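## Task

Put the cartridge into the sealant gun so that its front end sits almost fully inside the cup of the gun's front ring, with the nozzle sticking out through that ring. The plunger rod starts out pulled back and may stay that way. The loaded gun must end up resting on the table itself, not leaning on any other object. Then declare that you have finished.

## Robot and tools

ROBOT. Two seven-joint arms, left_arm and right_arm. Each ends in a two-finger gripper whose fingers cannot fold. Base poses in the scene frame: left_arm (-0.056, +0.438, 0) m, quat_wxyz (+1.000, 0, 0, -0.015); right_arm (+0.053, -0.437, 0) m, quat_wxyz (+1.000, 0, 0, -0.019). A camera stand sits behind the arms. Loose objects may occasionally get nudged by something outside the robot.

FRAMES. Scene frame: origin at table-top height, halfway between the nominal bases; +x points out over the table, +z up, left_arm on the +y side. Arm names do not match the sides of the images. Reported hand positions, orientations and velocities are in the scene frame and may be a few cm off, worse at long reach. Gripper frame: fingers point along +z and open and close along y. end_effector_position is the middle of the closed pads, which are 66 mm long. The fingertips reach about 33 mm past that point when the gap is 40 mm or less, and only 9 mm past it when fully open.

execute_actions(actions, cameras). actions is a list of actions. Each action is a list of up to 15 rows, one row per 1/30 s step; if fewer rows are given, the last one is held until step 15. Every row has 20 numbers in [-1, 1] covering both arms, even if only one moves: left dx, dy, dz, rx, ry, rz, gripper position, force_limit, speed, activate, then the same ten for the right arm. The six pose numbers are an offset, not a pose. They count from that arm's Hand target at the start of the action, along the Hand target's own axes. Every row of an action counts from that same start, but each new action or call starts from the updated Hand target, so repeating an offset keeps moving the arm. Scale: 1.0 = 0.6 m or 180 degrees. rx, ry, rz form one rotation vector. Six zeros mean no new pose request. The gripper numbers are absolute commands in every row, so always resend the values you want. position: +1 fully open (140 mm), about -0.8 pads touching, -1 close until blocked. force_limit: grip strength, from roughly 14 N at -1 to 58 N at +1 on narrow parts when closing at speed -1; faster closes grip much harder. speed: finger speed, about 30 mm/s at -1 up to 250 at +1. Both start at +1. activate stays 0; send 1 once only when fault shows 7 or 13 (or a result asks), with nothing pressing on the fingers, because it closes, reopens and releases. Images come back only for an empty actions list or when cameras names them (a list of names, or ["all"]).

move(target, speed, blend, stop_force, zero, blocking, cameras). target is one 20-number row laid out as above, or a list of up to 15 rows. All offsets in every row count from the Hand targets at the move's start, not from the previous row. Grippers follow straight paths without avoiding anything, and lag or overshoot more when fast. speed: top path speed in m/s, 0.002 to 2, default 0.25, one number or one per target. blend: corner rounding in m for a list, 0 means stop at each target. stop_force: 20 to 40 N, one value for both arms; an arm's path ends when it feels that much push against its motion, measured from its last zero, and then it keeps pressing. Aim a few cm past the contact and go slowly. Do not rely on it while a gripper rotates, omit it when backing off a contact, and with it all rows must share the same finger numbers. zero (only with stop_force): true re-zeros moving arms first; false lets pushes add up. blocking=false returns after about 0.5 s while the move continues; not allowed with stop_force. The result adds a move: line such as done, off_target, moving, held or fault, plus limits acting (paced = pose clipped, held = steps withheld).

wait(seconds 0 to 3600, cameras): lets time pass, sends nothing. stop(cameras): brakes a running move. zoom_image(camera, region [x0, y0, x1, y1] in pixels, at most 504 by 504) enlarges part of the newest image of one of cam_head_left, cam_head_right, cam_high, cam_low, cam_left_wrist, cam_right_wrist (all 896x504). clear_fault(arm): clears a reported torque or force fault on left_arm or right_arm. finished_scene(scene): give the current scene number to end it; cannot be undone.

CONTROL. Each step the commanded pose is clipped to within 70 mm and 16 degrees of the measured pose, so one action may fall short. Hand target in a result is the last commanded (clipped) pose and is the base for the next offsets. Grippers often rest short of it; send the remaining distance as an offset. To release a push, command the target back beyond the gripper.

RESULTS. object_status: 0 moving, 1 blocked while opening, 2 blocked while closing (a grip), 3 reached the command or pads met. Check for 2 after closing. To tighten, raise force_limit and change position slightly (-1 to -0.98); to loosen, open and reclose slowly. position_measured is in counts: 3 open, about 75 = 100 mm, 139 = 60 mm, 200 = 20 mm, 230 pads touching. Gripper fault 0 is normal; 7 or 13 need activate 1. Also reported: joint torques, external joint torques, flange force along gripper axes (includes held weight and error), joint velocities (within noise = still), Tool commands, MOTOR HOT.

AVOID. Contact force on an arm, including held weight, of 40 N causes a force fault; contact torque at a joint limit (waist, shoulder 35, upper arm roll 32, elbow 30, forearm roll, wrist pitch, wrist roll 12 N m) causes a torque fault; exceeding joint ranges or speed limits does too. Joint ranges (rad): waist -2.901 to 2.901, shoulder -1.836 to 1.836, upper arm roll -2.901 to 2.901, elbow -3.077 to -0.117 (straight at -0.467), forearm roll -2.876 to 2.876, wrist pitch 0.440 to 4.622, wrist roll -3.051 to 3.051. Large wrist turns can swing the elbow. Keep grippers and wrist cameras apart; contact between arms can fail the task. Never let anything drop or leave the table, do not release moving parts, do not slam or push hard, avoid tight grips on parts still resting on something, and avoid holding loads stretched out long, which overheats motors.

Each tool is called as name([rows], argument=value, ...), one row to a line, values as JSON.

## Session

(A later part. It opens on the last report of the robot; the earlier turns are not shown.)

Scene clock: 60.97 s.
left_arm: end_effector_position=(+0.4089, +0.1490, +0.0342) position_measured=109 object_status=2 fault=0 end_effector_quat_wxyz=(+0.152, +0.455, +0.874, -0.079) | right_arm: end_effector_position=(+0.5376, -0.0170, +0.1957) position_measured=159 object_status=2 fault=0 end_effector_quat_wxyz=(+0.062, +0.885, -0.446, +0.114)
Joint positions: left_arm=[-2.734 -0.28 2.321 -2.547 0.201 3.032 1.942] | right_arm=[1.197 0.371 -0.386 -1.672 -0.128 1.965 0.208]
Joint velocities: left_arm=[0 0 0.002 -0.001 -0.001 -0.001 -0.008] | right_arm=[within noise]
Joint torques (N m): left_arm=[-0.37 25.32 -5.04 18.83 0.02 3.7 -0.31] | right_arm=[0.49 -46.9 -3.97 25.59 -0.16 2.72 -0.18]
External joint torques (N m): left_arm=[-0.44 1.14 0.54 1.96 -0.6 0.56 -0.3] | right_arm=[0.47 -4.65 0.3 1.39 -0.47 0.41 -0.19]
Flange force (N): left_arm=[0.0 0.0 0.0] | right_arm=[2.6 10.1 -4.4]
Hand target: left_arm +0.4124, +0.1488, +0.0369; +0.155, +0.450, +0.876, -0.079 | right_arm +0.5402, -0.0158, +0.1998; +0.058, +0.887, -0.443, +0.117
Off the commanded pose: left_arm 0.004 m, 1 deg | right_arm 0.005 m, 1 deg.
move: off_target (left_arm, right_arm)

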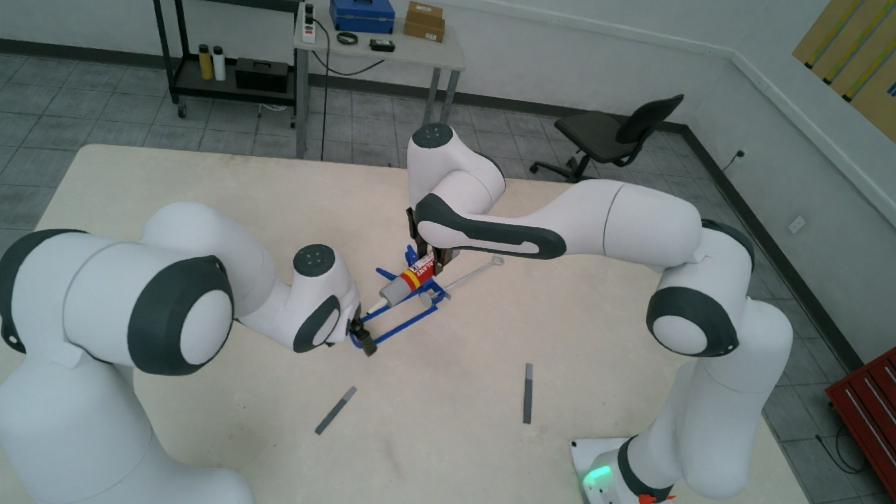

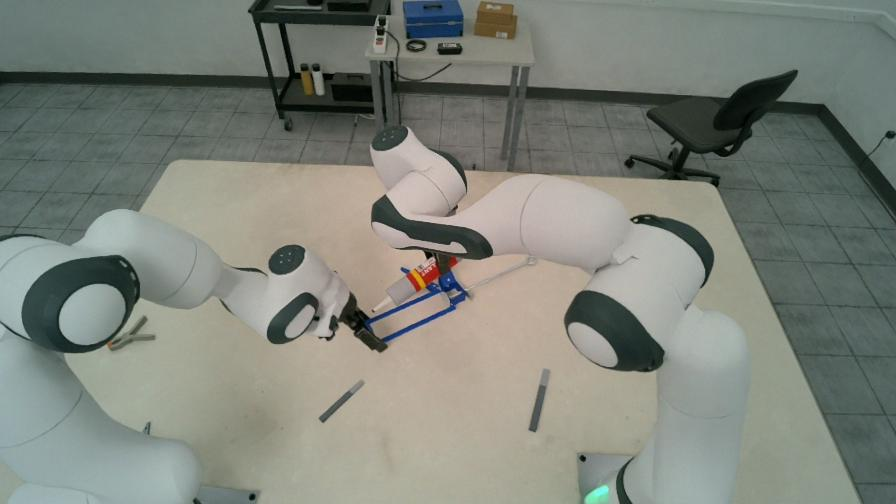

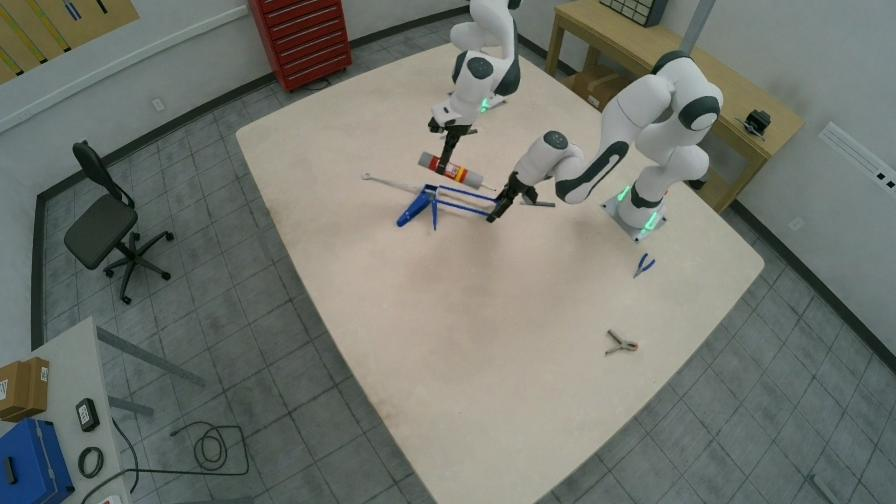

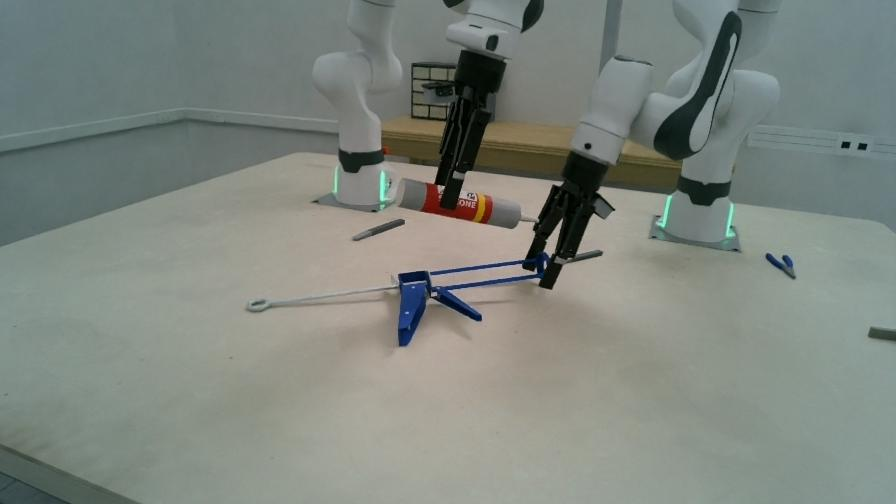

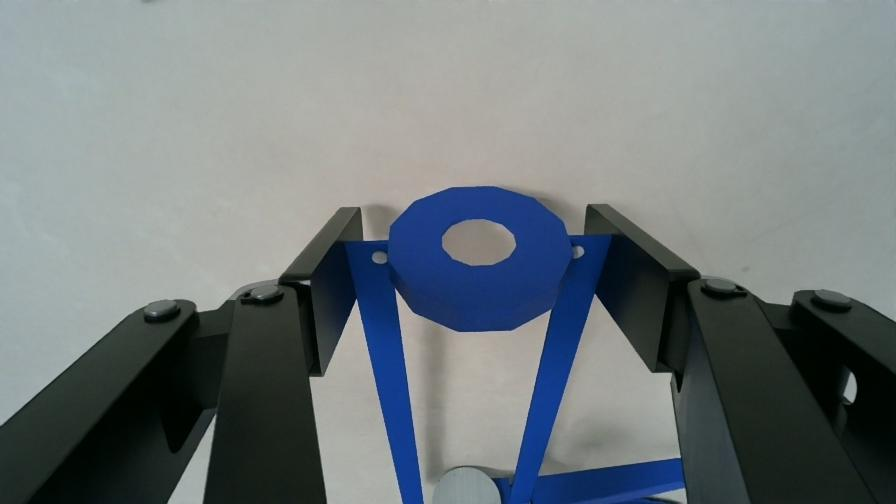

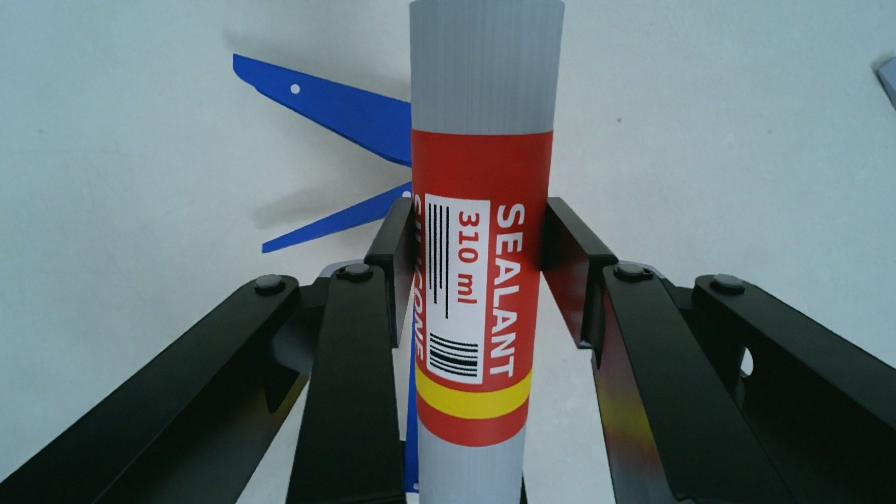

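move(target=[0,0,0,0,0,0,-0.98,-0.1,-1,0, -0.0298,0.003,0.0953,-0.0019,0,0.007,-1,0,-1,0], speed=0.1, cameras=["cam_left_wrist","cam_right_wrist","cam_low","cam_high"])

zoom_image(camera="cam_low", region=[370, 150, 640, 360])

zoom_image(camera="cam_right_wrist", region=[340, 300, 580, 504])

Scene clock: 63.40 s.
left_arm: end_effector_position=(+0.4089, +0.1490, +0.0342) position_measured=109 object_status=2 fault=0 end_effector_quat_wxyz=(+0.152, +0.455, +0.874, -0.079) | right_arm: end_effector_position=(+0.5363, -0.0181, +0.1371) position_measured=159 object_status=2 fault=0 end_effector_quat_wxyz=(+0.065, +0.883, -0.449, +0.116)
Joint positions: left_arm=[-2.734 -0.28 2.321 -2.547 0.2 3.032 1.94] | right_arm=[1.197 0.431 -0.383 -1.742 -0.121 2.084 0.235]
Joint velocities: left_arm=[within noise] | right_arm=[0 0.002 0 0 0 0.004 0.006]
Joint torques (N m): left_arm=[-0.02 25.31 -5.37 18.84 0.03 3.7 -0.37] | right_arm=[0.47 -47.23 -4.66 25.23 0.67 2.72 0.21]
External joint torques (N m): left_arm=[-0.01 1.08 0.28 2 -0.6 0.56 -0.36] | right_arm=[0.61 -3.97 0.37 1.79 0.32 0.44 0.21]
Flange force (N): left_arm=[0.0 0.0 0.0] | right_arm=[1.1 5.0 -5.2]
Hand target: left_arm +0.4124, +0.1488, +0.0369; +0.155, +0.450, +0.876, -0.079 | right_arm +0.5372, -0.0149, +0.1399; +0.060, +0.882, -0.453, +0.116
Off the commanded pose: left_arm 0.004 m, 1 deg | right_arm 0.004 m, 1 deg.
move: off_target (right_arm)
Images, in order (width x height): cam_high 896x504, cam_low 896x504, cam_left_wrist 896x504, cam_right_wrist 896x504.

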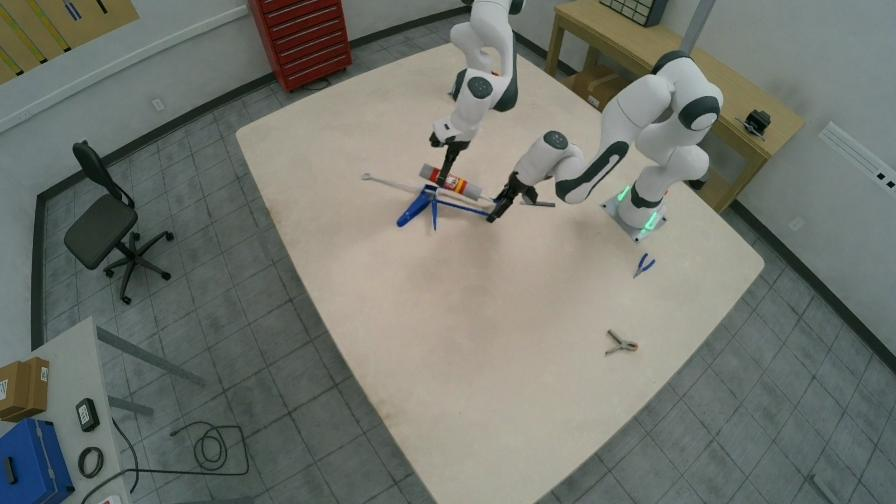

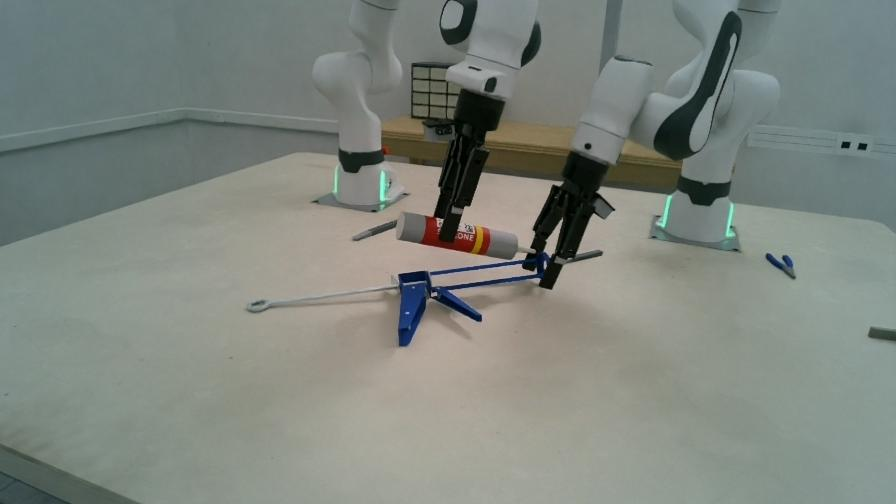

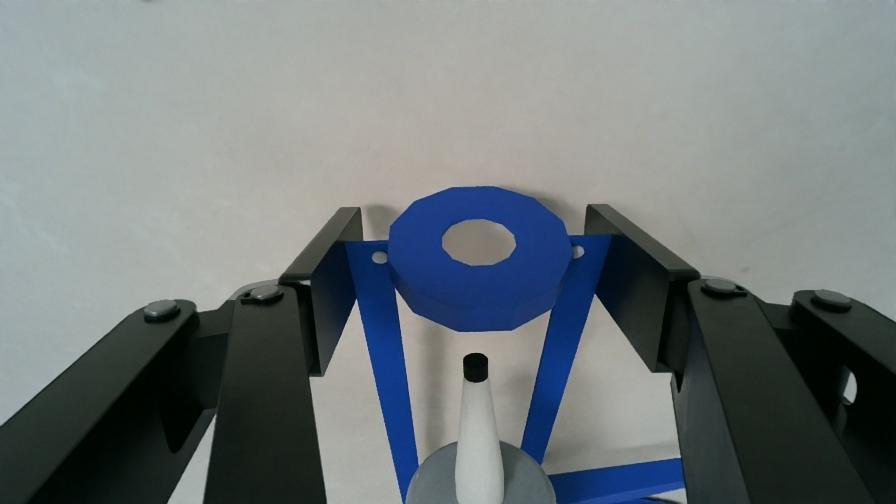

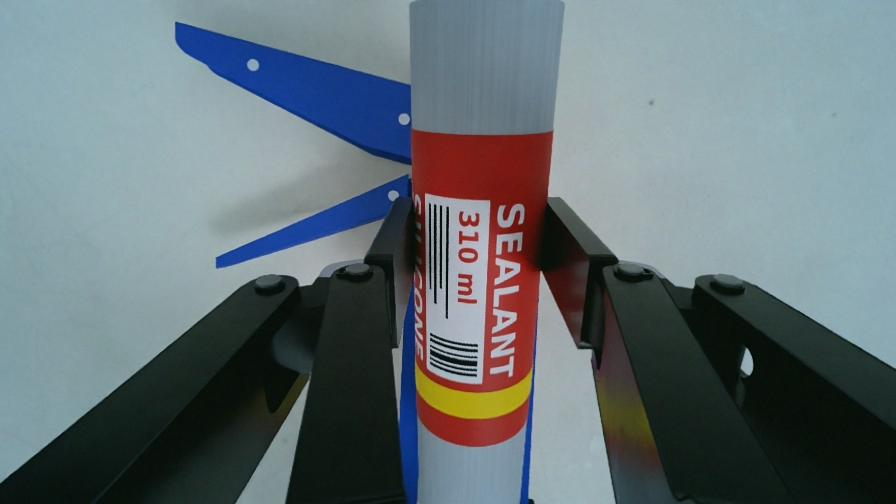

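Scaled by 1.867.

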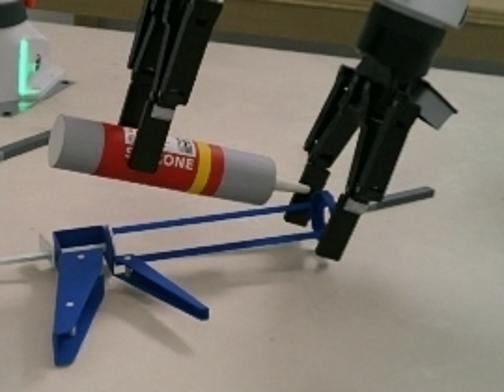

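Scaled by 2.100.

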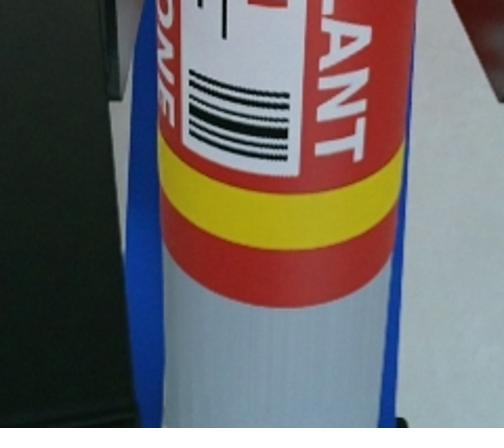

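move(target=[0,0,0,0,0,0,-0.98,-0.1,-1,0, 0.0483,0.01,0.013,-0.004,0,0.015,-1,0,-1,0], speed=0.1, cameras=["cam_left_wrist","cam_right_wrist","cam_low","cam_high"])

zoom_image(camera="cam_low", region=[370, 150, 640, 360])

zoom_image(camera="cam_right_wrist", region=[340, 300, 580, 504])

zoom_image(camera="cam_left_wrist", region=[370, 300, 610, 504])

Scene clock: 64.83 s.
left_arm: end_effector_position=(+0.4089, +0.1490, +0.0342) position_measured=109 object_status=2 fault=0 end_effector_quat_wxyz=(+0.152, +0.455, +0.874, -0.079) | right_arm: end_effector_position=(+0.5493, -0.0467, +0.1366) position_measured=159 object_status=2 fault=0 end_effector_quat_wxyz=(+0.069, +0.872, -0.472, +0.115)
Joint positions: left_arm=[-2.734 -0.28 2.321 -2.547 0.2 3.032 1.94] | right_arm=[1.174 0.411 -0.405 -1.777 -0.12 2.095 0.241]
Joint velocities: left_arm=[within noise] | right_arm=[0 0 0 -0.001 0.001 0.005 0.002]
Joint torques (N m): left_arm=[-0.08 25.25 -5.28 18.8 0.02 3.7 -0.33] | right_arm=[0.83 -46.99 -4.23 24.7 0.62 2.69 0.24]
External joint torques (N m): left_arm=[-0.1 1.21 0.32 2.12 -0.61 0.59 -0.32] | right_arm=[0.92 -4.64 0.84 1.33 0.26 0.41 0.23]
Flange force (N): left_arm=[0.0 0.0 0.0] | right_arm=[1.5 9.4 -5.6]
Hand target: left_arm +0.4124, +0.1488, +0.0369; +0.155, +0.450, +0.876, -0.079 | right_arm +0.5498, -0.0428, +0.1399; +0.062, +0.871, -0.475, +0.114
Off the commanded pose: left_arm 0.004 m, 1 deg | right_arm 0.005 m, 1 deg.
move: off_target (right_arm)
Images, in order (width x height): cam_high 896x504, cam_low 896x504, cam_left_wrist 896x504, cam_right_wrist 896x504.

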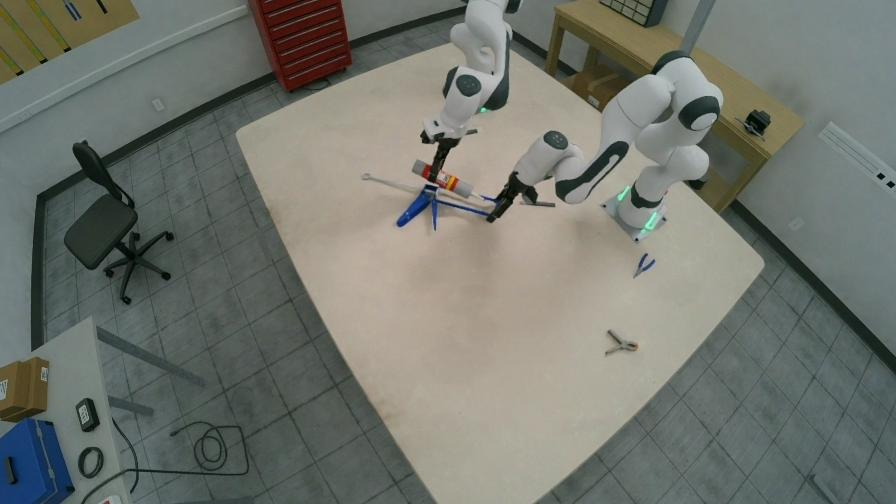

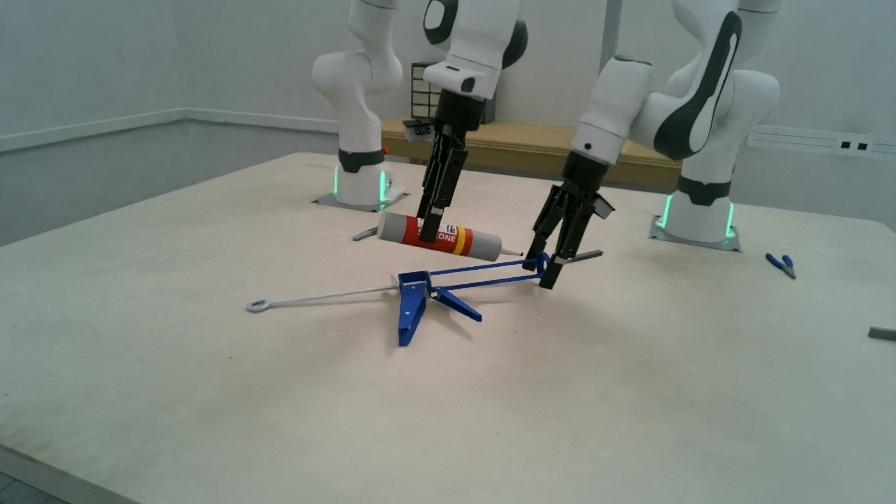

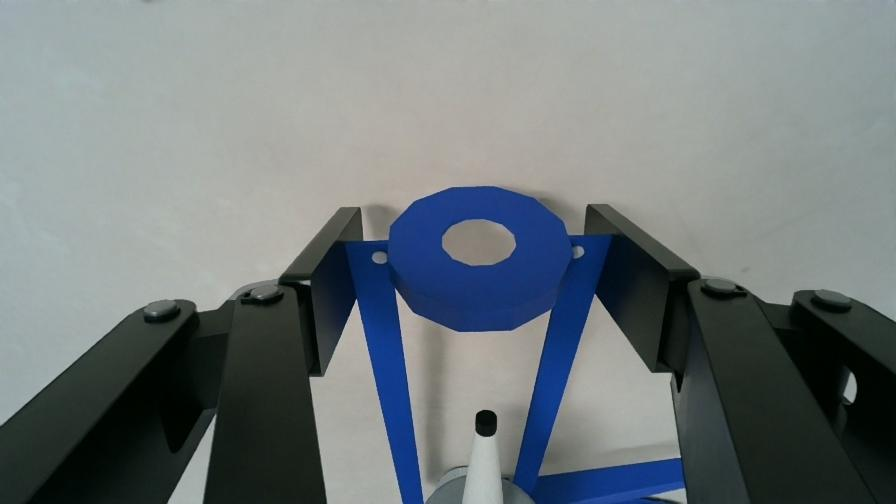

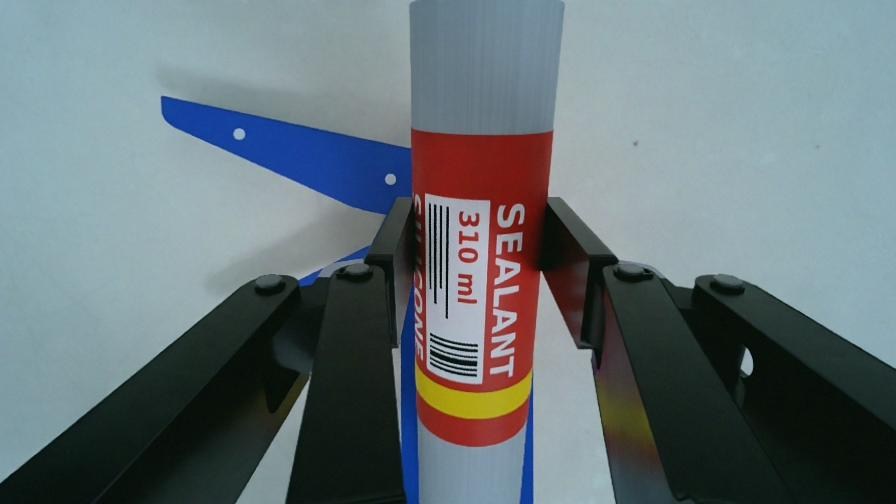

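Scaled by 1.867.

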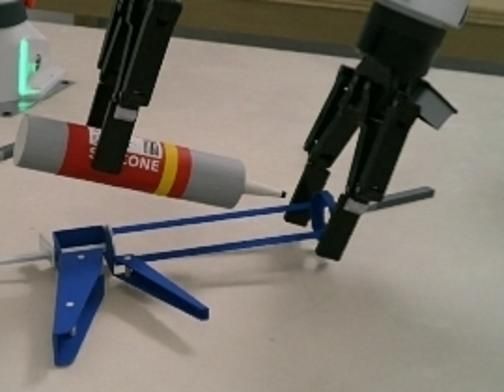

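Scaled by 2.100.

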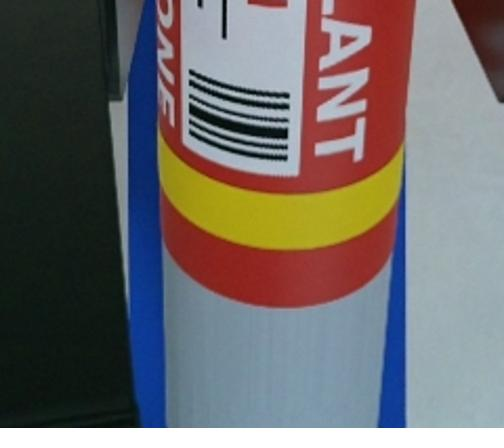

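Scaled by 2.100.

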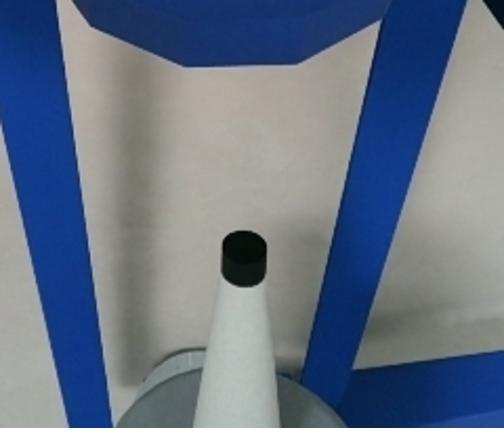

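move(target=[0,0,0,0,0,0,-0.98,-0.1,-1,0, -0.009,0.0017,0.0338,0.0007,0,-0.0027,-1,0,-1,0], speed=0.06, cameras=["cam_left_wrist","cam_right_wrist","cam_low"])

zoom_image(camera="cam_low", region=[370, 150, 640, 360])

zoom_image(camera="cam_left_wrist", region=[370, 300, 610, 504])

Scene clock: 66.40 s.
left_arm: end_effector_position=(+0.4089, +0.1490, +0.0342) position_measured=109 object_status=2 fault=0 end_effector_quat_wxyz=(+0.152, +0.455, +0.874, -0.079) | right_arm: end_effector_position=(+0.5475, -0.0458, +0.1167) position_measured=159 object_status=2 fault=0 end_effector_quat_wxyz=(+0.067, +0.874, -0.468, +0.115)
Joint positions: left_arm=[-2.734 -0.28 2.321 -2.547 0.2 3.032 1.94] | right_arm=[1.173 0.43 -0.4 -1.804 -0.117 2.144 0.241]
Joint velocities: left_arm=[within noise] | right_arm=[0.002 0.002 0.001 0 0 0.004 0]
Joint torques (N m): left_arm=[-0.06 25.32 -5.31 18.87 0.02 3.7 -0.36] | right_arm=[0.1 -46.47 -4.68 24.71 0.73 2.66 0.2]
External joint torques (N m): left_arm=[0.02 1.08 0.42 1.97 -0.62 0.55 -0.35] | right_arm=[-0.03 -4.03 0.35 1.74 0.34 0.37 0.19]
Flange force (N): left_arm=[0.0 0.0 0.0] | right_arm=[1.7 4.4 -5.4]
Hand target: left_arm +0.4124, +0.1488, +0.0369; +0.155, +0.450, +0.876, -0.079 | right_arm +0.5490, -0.0433, +0.1189; +0.062, +0.873, -0.471, +0.115
Off the commanded pose: left_arm 0.004 m, 1 deg | right_arm 0.004 m, 1 deg.
move: off_target (right_arm)
Images, in order (width x height): cam_low 896x504, cam_left_wrist 896x504, cam_right_wrist 896x504.

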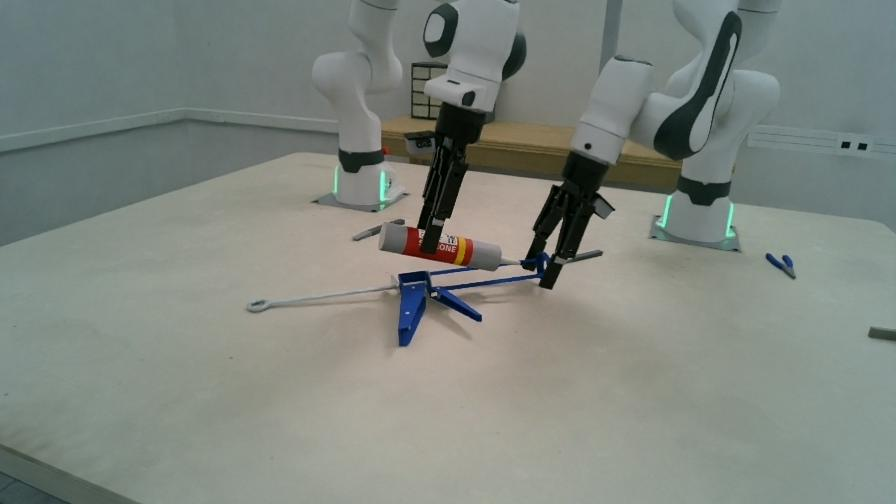

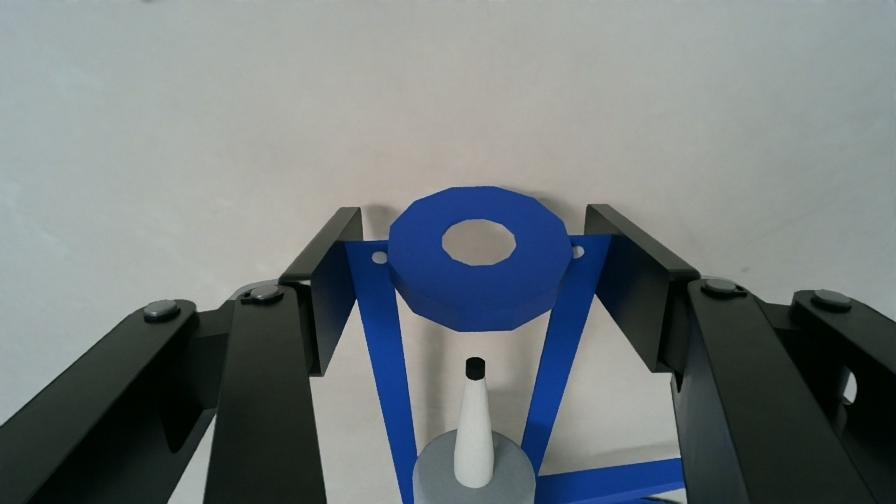

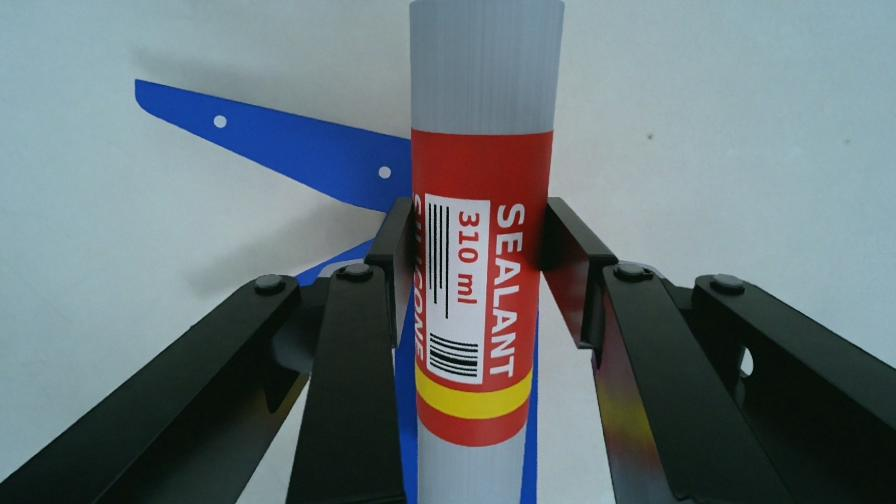

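Scaled by 1.867.

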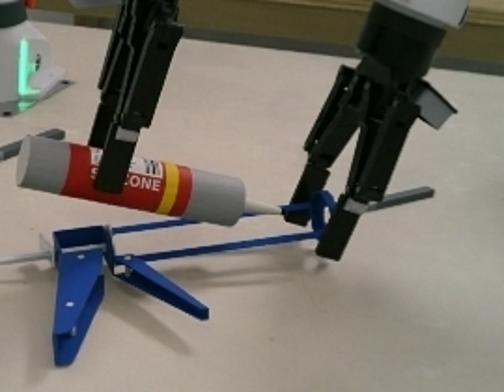

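Scaled by 2.100.

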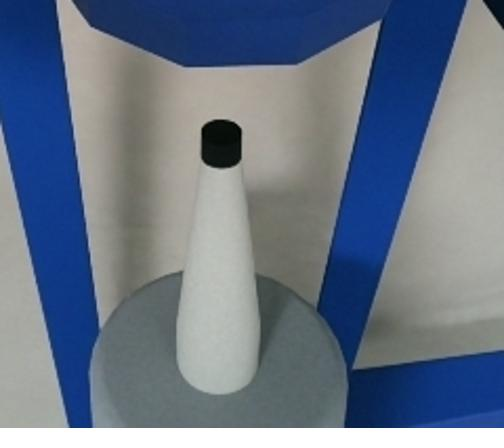

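move(target=[0,0,0,0,0,0,-0.98,-0.1,-1,0, -0.07,0.0008,0.0032,0,0,0,-1,0,-1,0], speed=0.05, stop_force=20, cameras=["cam_left_wrist","cam_right_wrist","cam_low"])

zoom_image(camera="cam_low", region=[370, 150, 640, 360])

zoom_image(camera="cam_left_wrist", region=[370, 160, 610, 400])

Scene clock: 69.13 s.
left_arm: end_effector_position=(+0.4089, +0.1490, +0.0342) position_measured=109 object_status=2 fault=0 end_effector_quat_wxyz=(+0.152, +0.455, +0.874, -0.079) | right_arm: end_effector_position=(+0.5260, -0.0117, +0.1040) position_measured=159 object_status=2 fault=0 end_effector_quat_wxyz=(+0.064, +0.874, -0.467, +0.116)
Joint positions: left_arm=[-2.734 -0.28 2.321 -2.547 0.2 3.032 1.94] | right_arm=[1.213 0.47 -0.382 -1.772 -0.103 2.143 0.294]
Joint torques (N m): left_arm=[-0.06 25.3 -5.2 18.8 0.04 3.7 -0.29] | right_arm=[0.47 -47.21 -5.09 25.06 0.6 2.27 0.31]
External joint torques (N m): left_arm=[-0.08 1.16 0.42 1.98 -0.59 0.57 -0.28] | right_arm=[0.42 -3.41 0.19 2.22 0.22 0.01 0.3]
Flange force (N): left_arm=[0.0 0.0 0.0] | right_arm=[0.3 0.6 -6.2]
Hand target: left_arm +0.4124, +0.1488, +0.0369; +0.155, +0.450, +0.876, -0.079 | right_arm +0.5266, -0.0101, +0.1062; +0.062, +0.873, -0.471, +0.115
Off the commanded pose: left_arm 0.004 m, 1 deg | right_arm 0.003 m, 1 deg.
move: done
Images, in order (width x height): cam_low 896x504, cam_left_wrist 896x504, cam_right_wrist 896x504.

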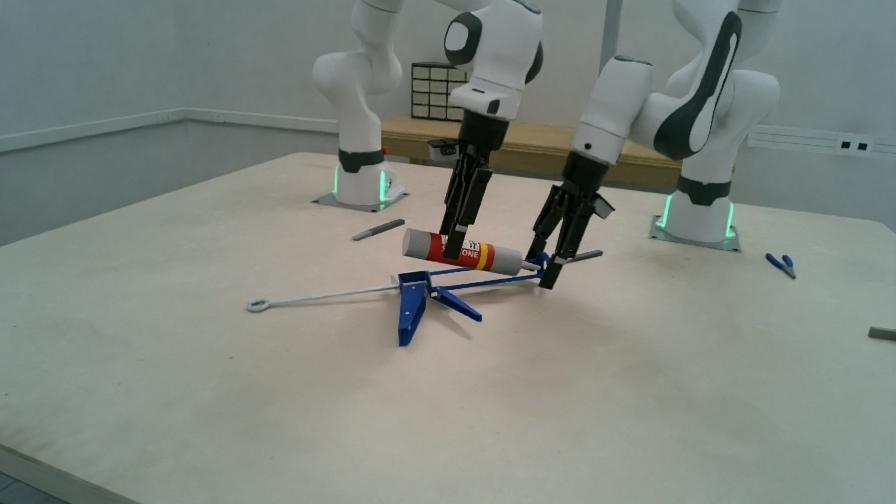

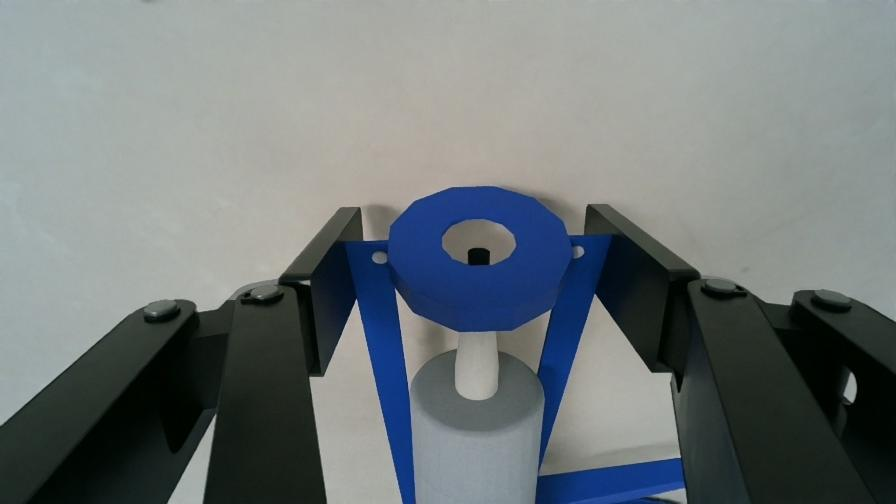

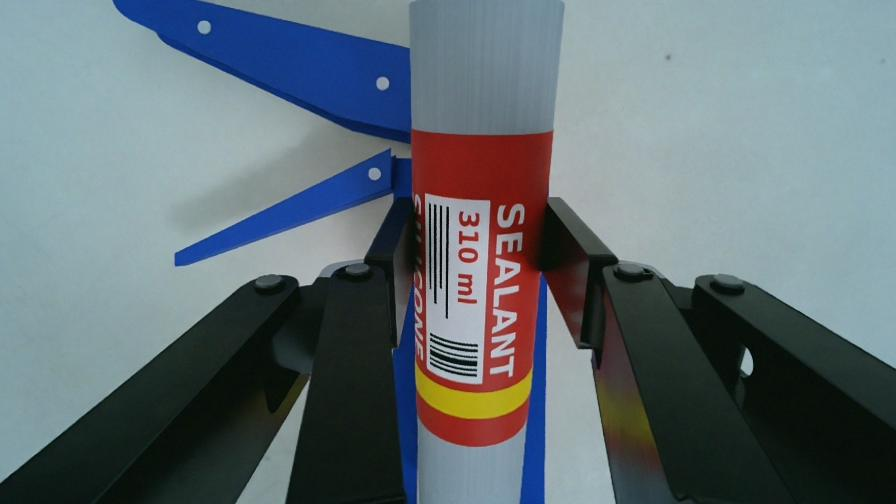

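Scaled by 1.867.

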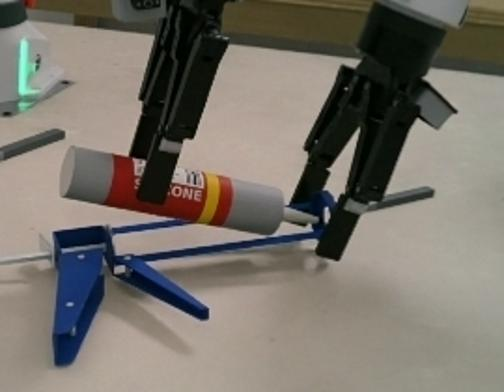

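Scaled by 2.100.

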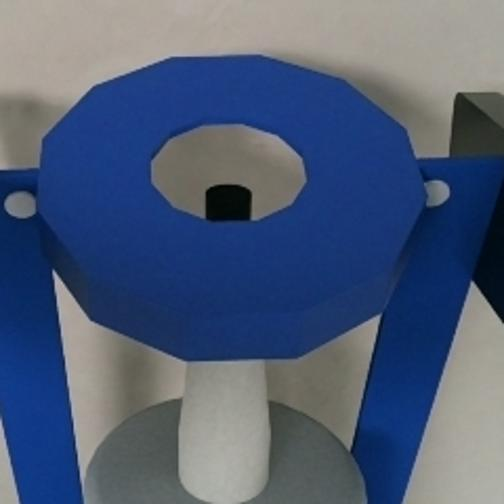

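move(target=[0,0,0,0,0,0,-0.98,-0.1,-1,0, -0.025,0.0008,0,0,0,0,-1,0,-1,0], speed=0.03, stop_force=20, zero=false, cameras=["cam_left_wrist","cam_right_wrist","cam_low"])

zoom_image(camera="cam_low", region=[470, 210, 590, 310])

zoom_image(camera="cam_left_wrist", region=[370, 160, 610, 400])

Scene clock: 71.43 s.
left_arm: end_effector_position=(+0.4089, +0.1490, +0.0342) position_measured=109 object_status=2 fault=0 end_effector_quat_wxyz=(+0.152, +0.455, +0.874, -0.079) | right_arm: end_effector_position=(+0.5182, -0.0003, +0.1002) position_measured=159 object_status=2 fault=0 end_effector_quat_wxyz=(+0.064, +0.874, -0.467, +0.116)
Joint positions: left_arm=[-2.734 -0.28 2.321 -2.547 0.2 3.032 1.94] | right_arm=[1.226 0.485 -0.376 -1.758 -0.1 2.138 0.314]
Joint torques (N m): left_arm=[-0.05 25.31 -5.29 18.79 0.03 3.72 -0.31] | right_arm=[0.47 -47.64 -4.8 25.01 0.66 2.25 0.29]
External joint torques (N m): left_arm=[-0.09 1.05 0.31 1.94 -0.59 0.58 -0.3] | right_arm=[0.52 -3.36 0.62 2.15 0.28 0 0.28]
Flange force (N): left_arm=[0.0 0.0 0.0] | right_arm=[0.0 0.6 -6.1]
Hand target: left_arm +0.4124, +0.1488, +0.0369; +0.155, +0.450, +0.876, -0.079 | right_arm +0.5182, +0.0017, +0.1023; +0.062, +0.873, -0.471, +0.115
Off the commanded pose: left_arm 0.004 m, 1 deg | right_arm 0.003 m, 1 deg.
move: done
Images, in order (width x height): cam_low 896x504, cam_left_wrist 896x504, cam_right_wrist 896x504.

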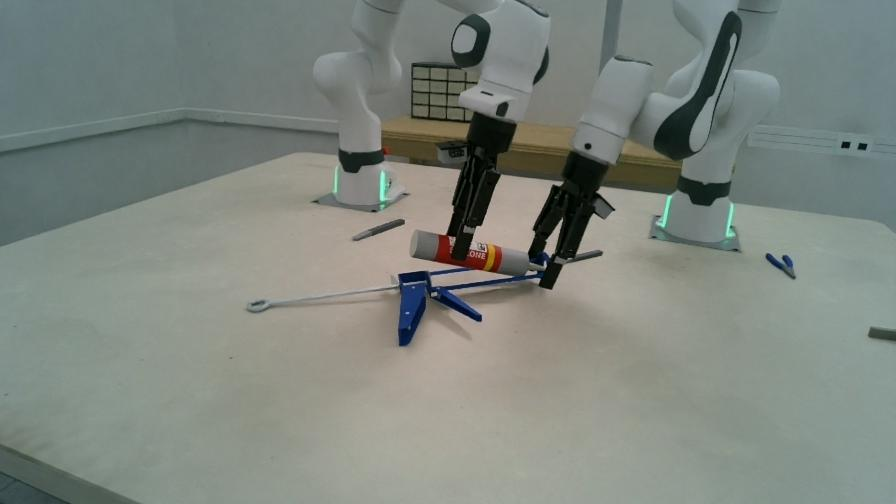

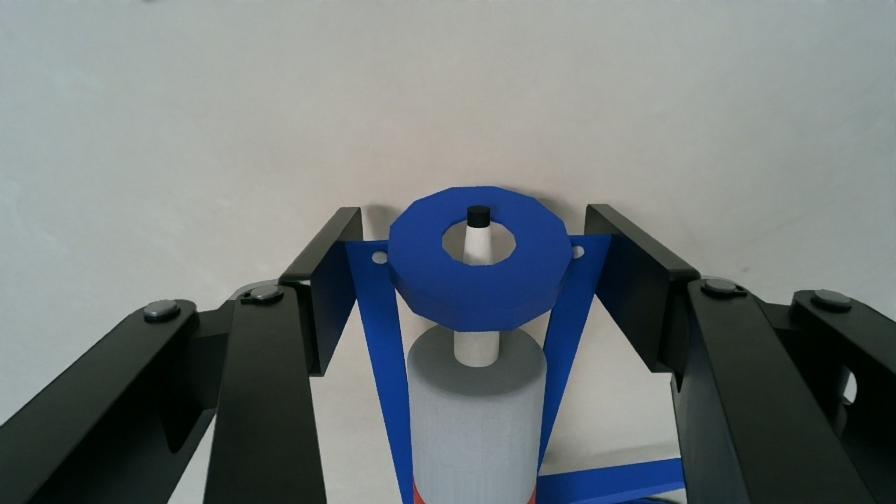

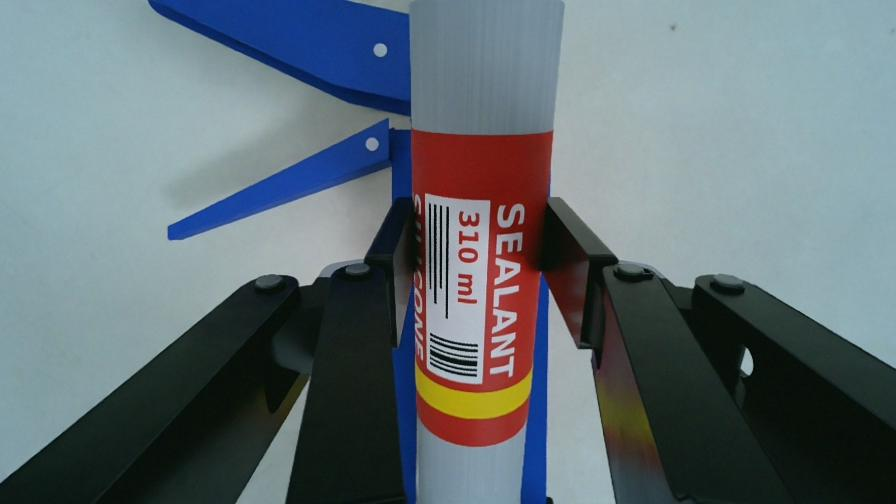

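Scaled by 4.200.

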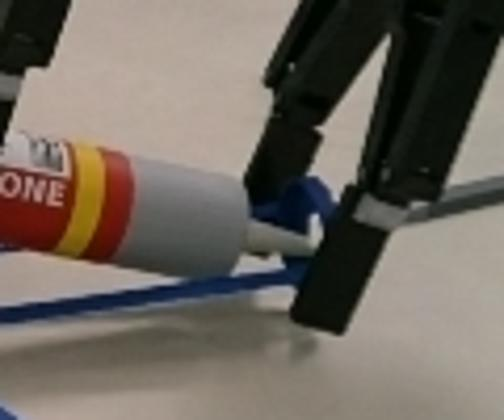

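Scaled by 2.100.

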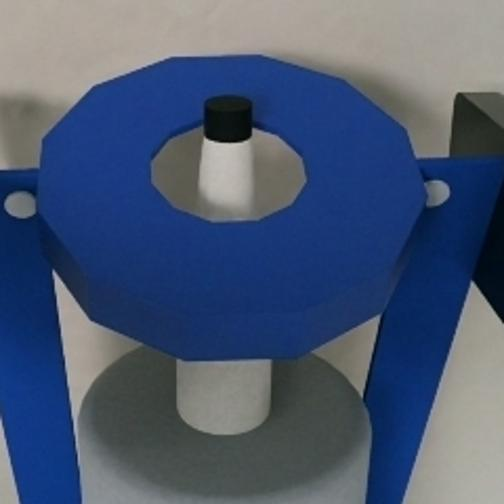

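move(target=[0,0,0,0,0,0,-0.98,-0.1,-1,0, -0.032,0.0,-0.0048,0,0,0,-1,0,-1,0], speed=0.03, stop_force=20, zero=false, cameras=["cam_left_wrist","cam_right_wrist","cam_low"])

zoom_image(camera="cam_low", region=[390, 210, 590, 360])

zoom_image(camera="cam_left_wrist", region=[370, 160, 610, 400])

Scene clock: 73.70 s.
left_arm: end_effector_position=(+0.4089, +0.1490, +0.0342) position_measured=109 object_status=2 fault=0 end_effector_quat_wxyz=(+0.152, +0.455, +0.874, -0.079) | right_arm: end_effector_position=(+0.5077, +0.0158, +0.0981) position_measured=159 object_status=2 fault=0 end_effector_quat_wxyz=(+0.064, +0.874, -0.467, +0.116)
Joint positions: left_arm=[-2.734 -0.28 2.321 -2.547 0.2 3.032 1.94] | right_arm=[1.244 0.504 -0.367 -1.731 -0.094 2.124 0.338]
Joint torques (N m): left_arm=[0.02 25.3 -5.29 18.86 0.02 3.72 -0.35] | right_arm=[0.42 -48.32 -4.87 25.07 0.63 2.24 0.28]
External joint torques (N m): left_arm=[0.11 1.23 0.41 2.17 -0.62 0.61 -0.34] | right_arm=[0.62 -3.36 0.73 2.22 0.26 0.02 0.28]
Flange force (N): left_arm=[0.0 0.0 0.0] | right_arm=[-0.2 0.3 -6.1]
Hand target: left_arm +0.4124, +0.1488, +0.0369; +0.155, +0.450, +0.876, -0.079 | right_arm +0.5076, +0.0179, +0.1001; +0.062, +0.873, -0.471, +0.115
Off the commanded pose: left_arm 0.004 m, 1 deg | right_arm 0.003 m, 1 deg.
move: done
Images, in order (width x height): cam_low 896x504, cam_left_wrist 896x504, cam_right_wrist 896x504.

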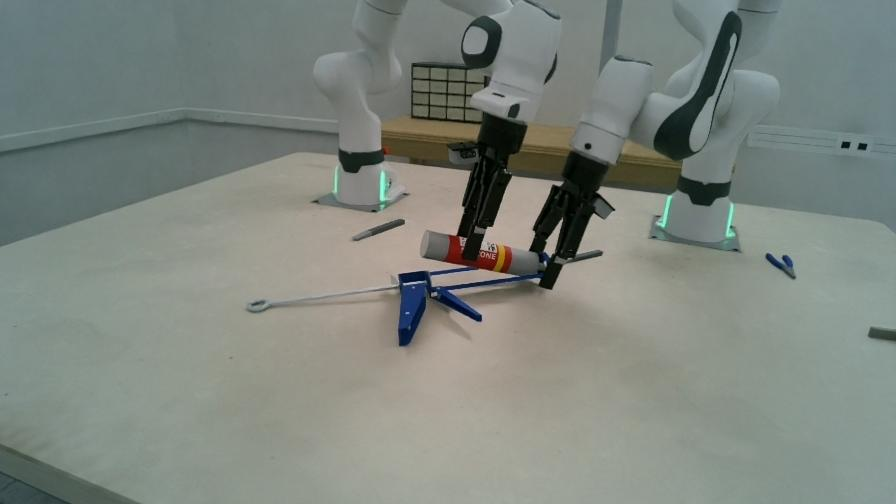

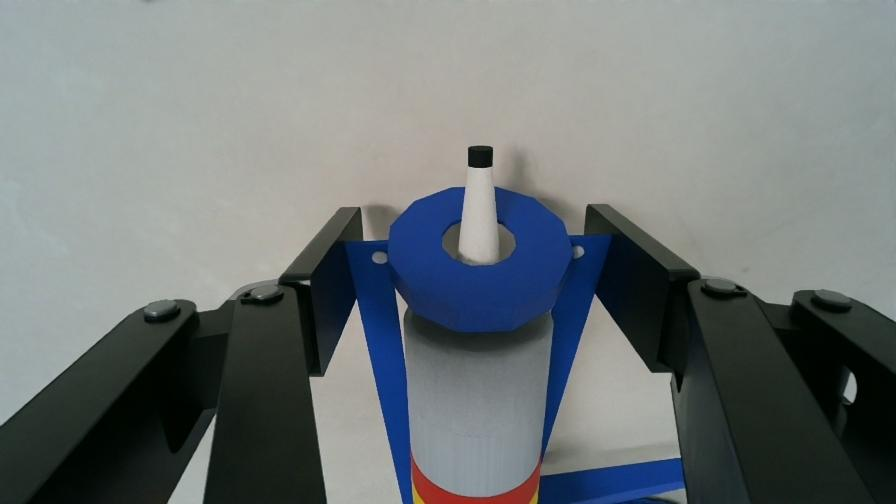

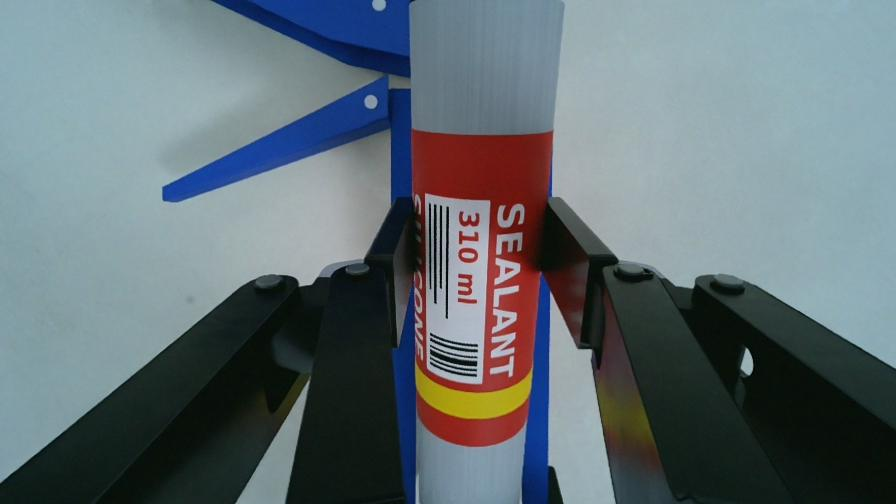

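Scaled by 2.520.

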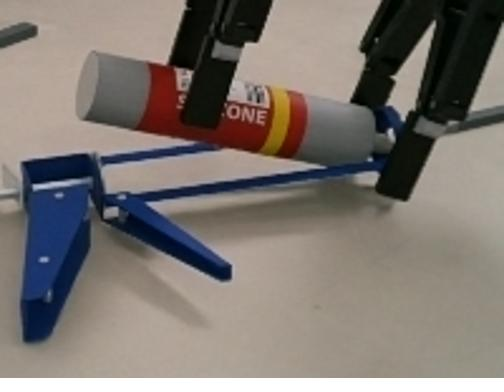

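Scaled by 2.100.

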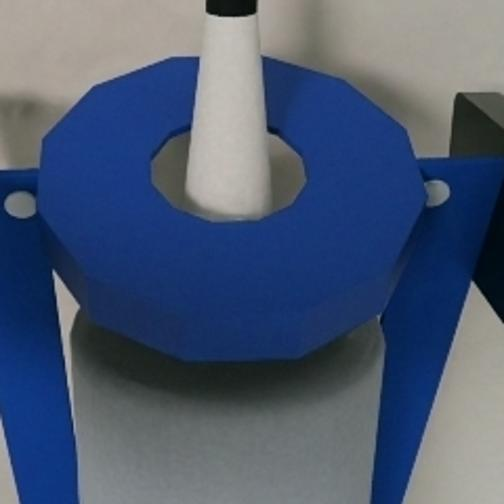

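zoom_image(camera="cam_low", region=[510, 230, 580, 300])

Scaled by 7.200.

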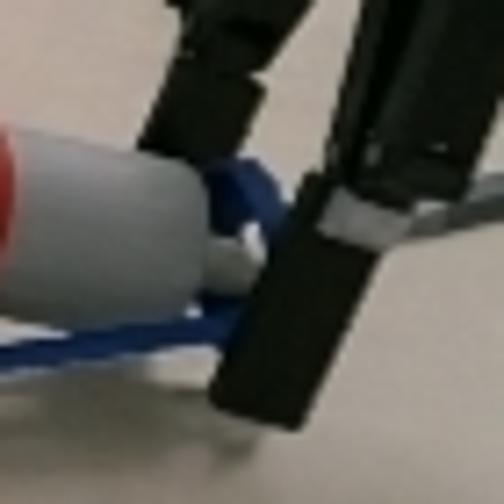

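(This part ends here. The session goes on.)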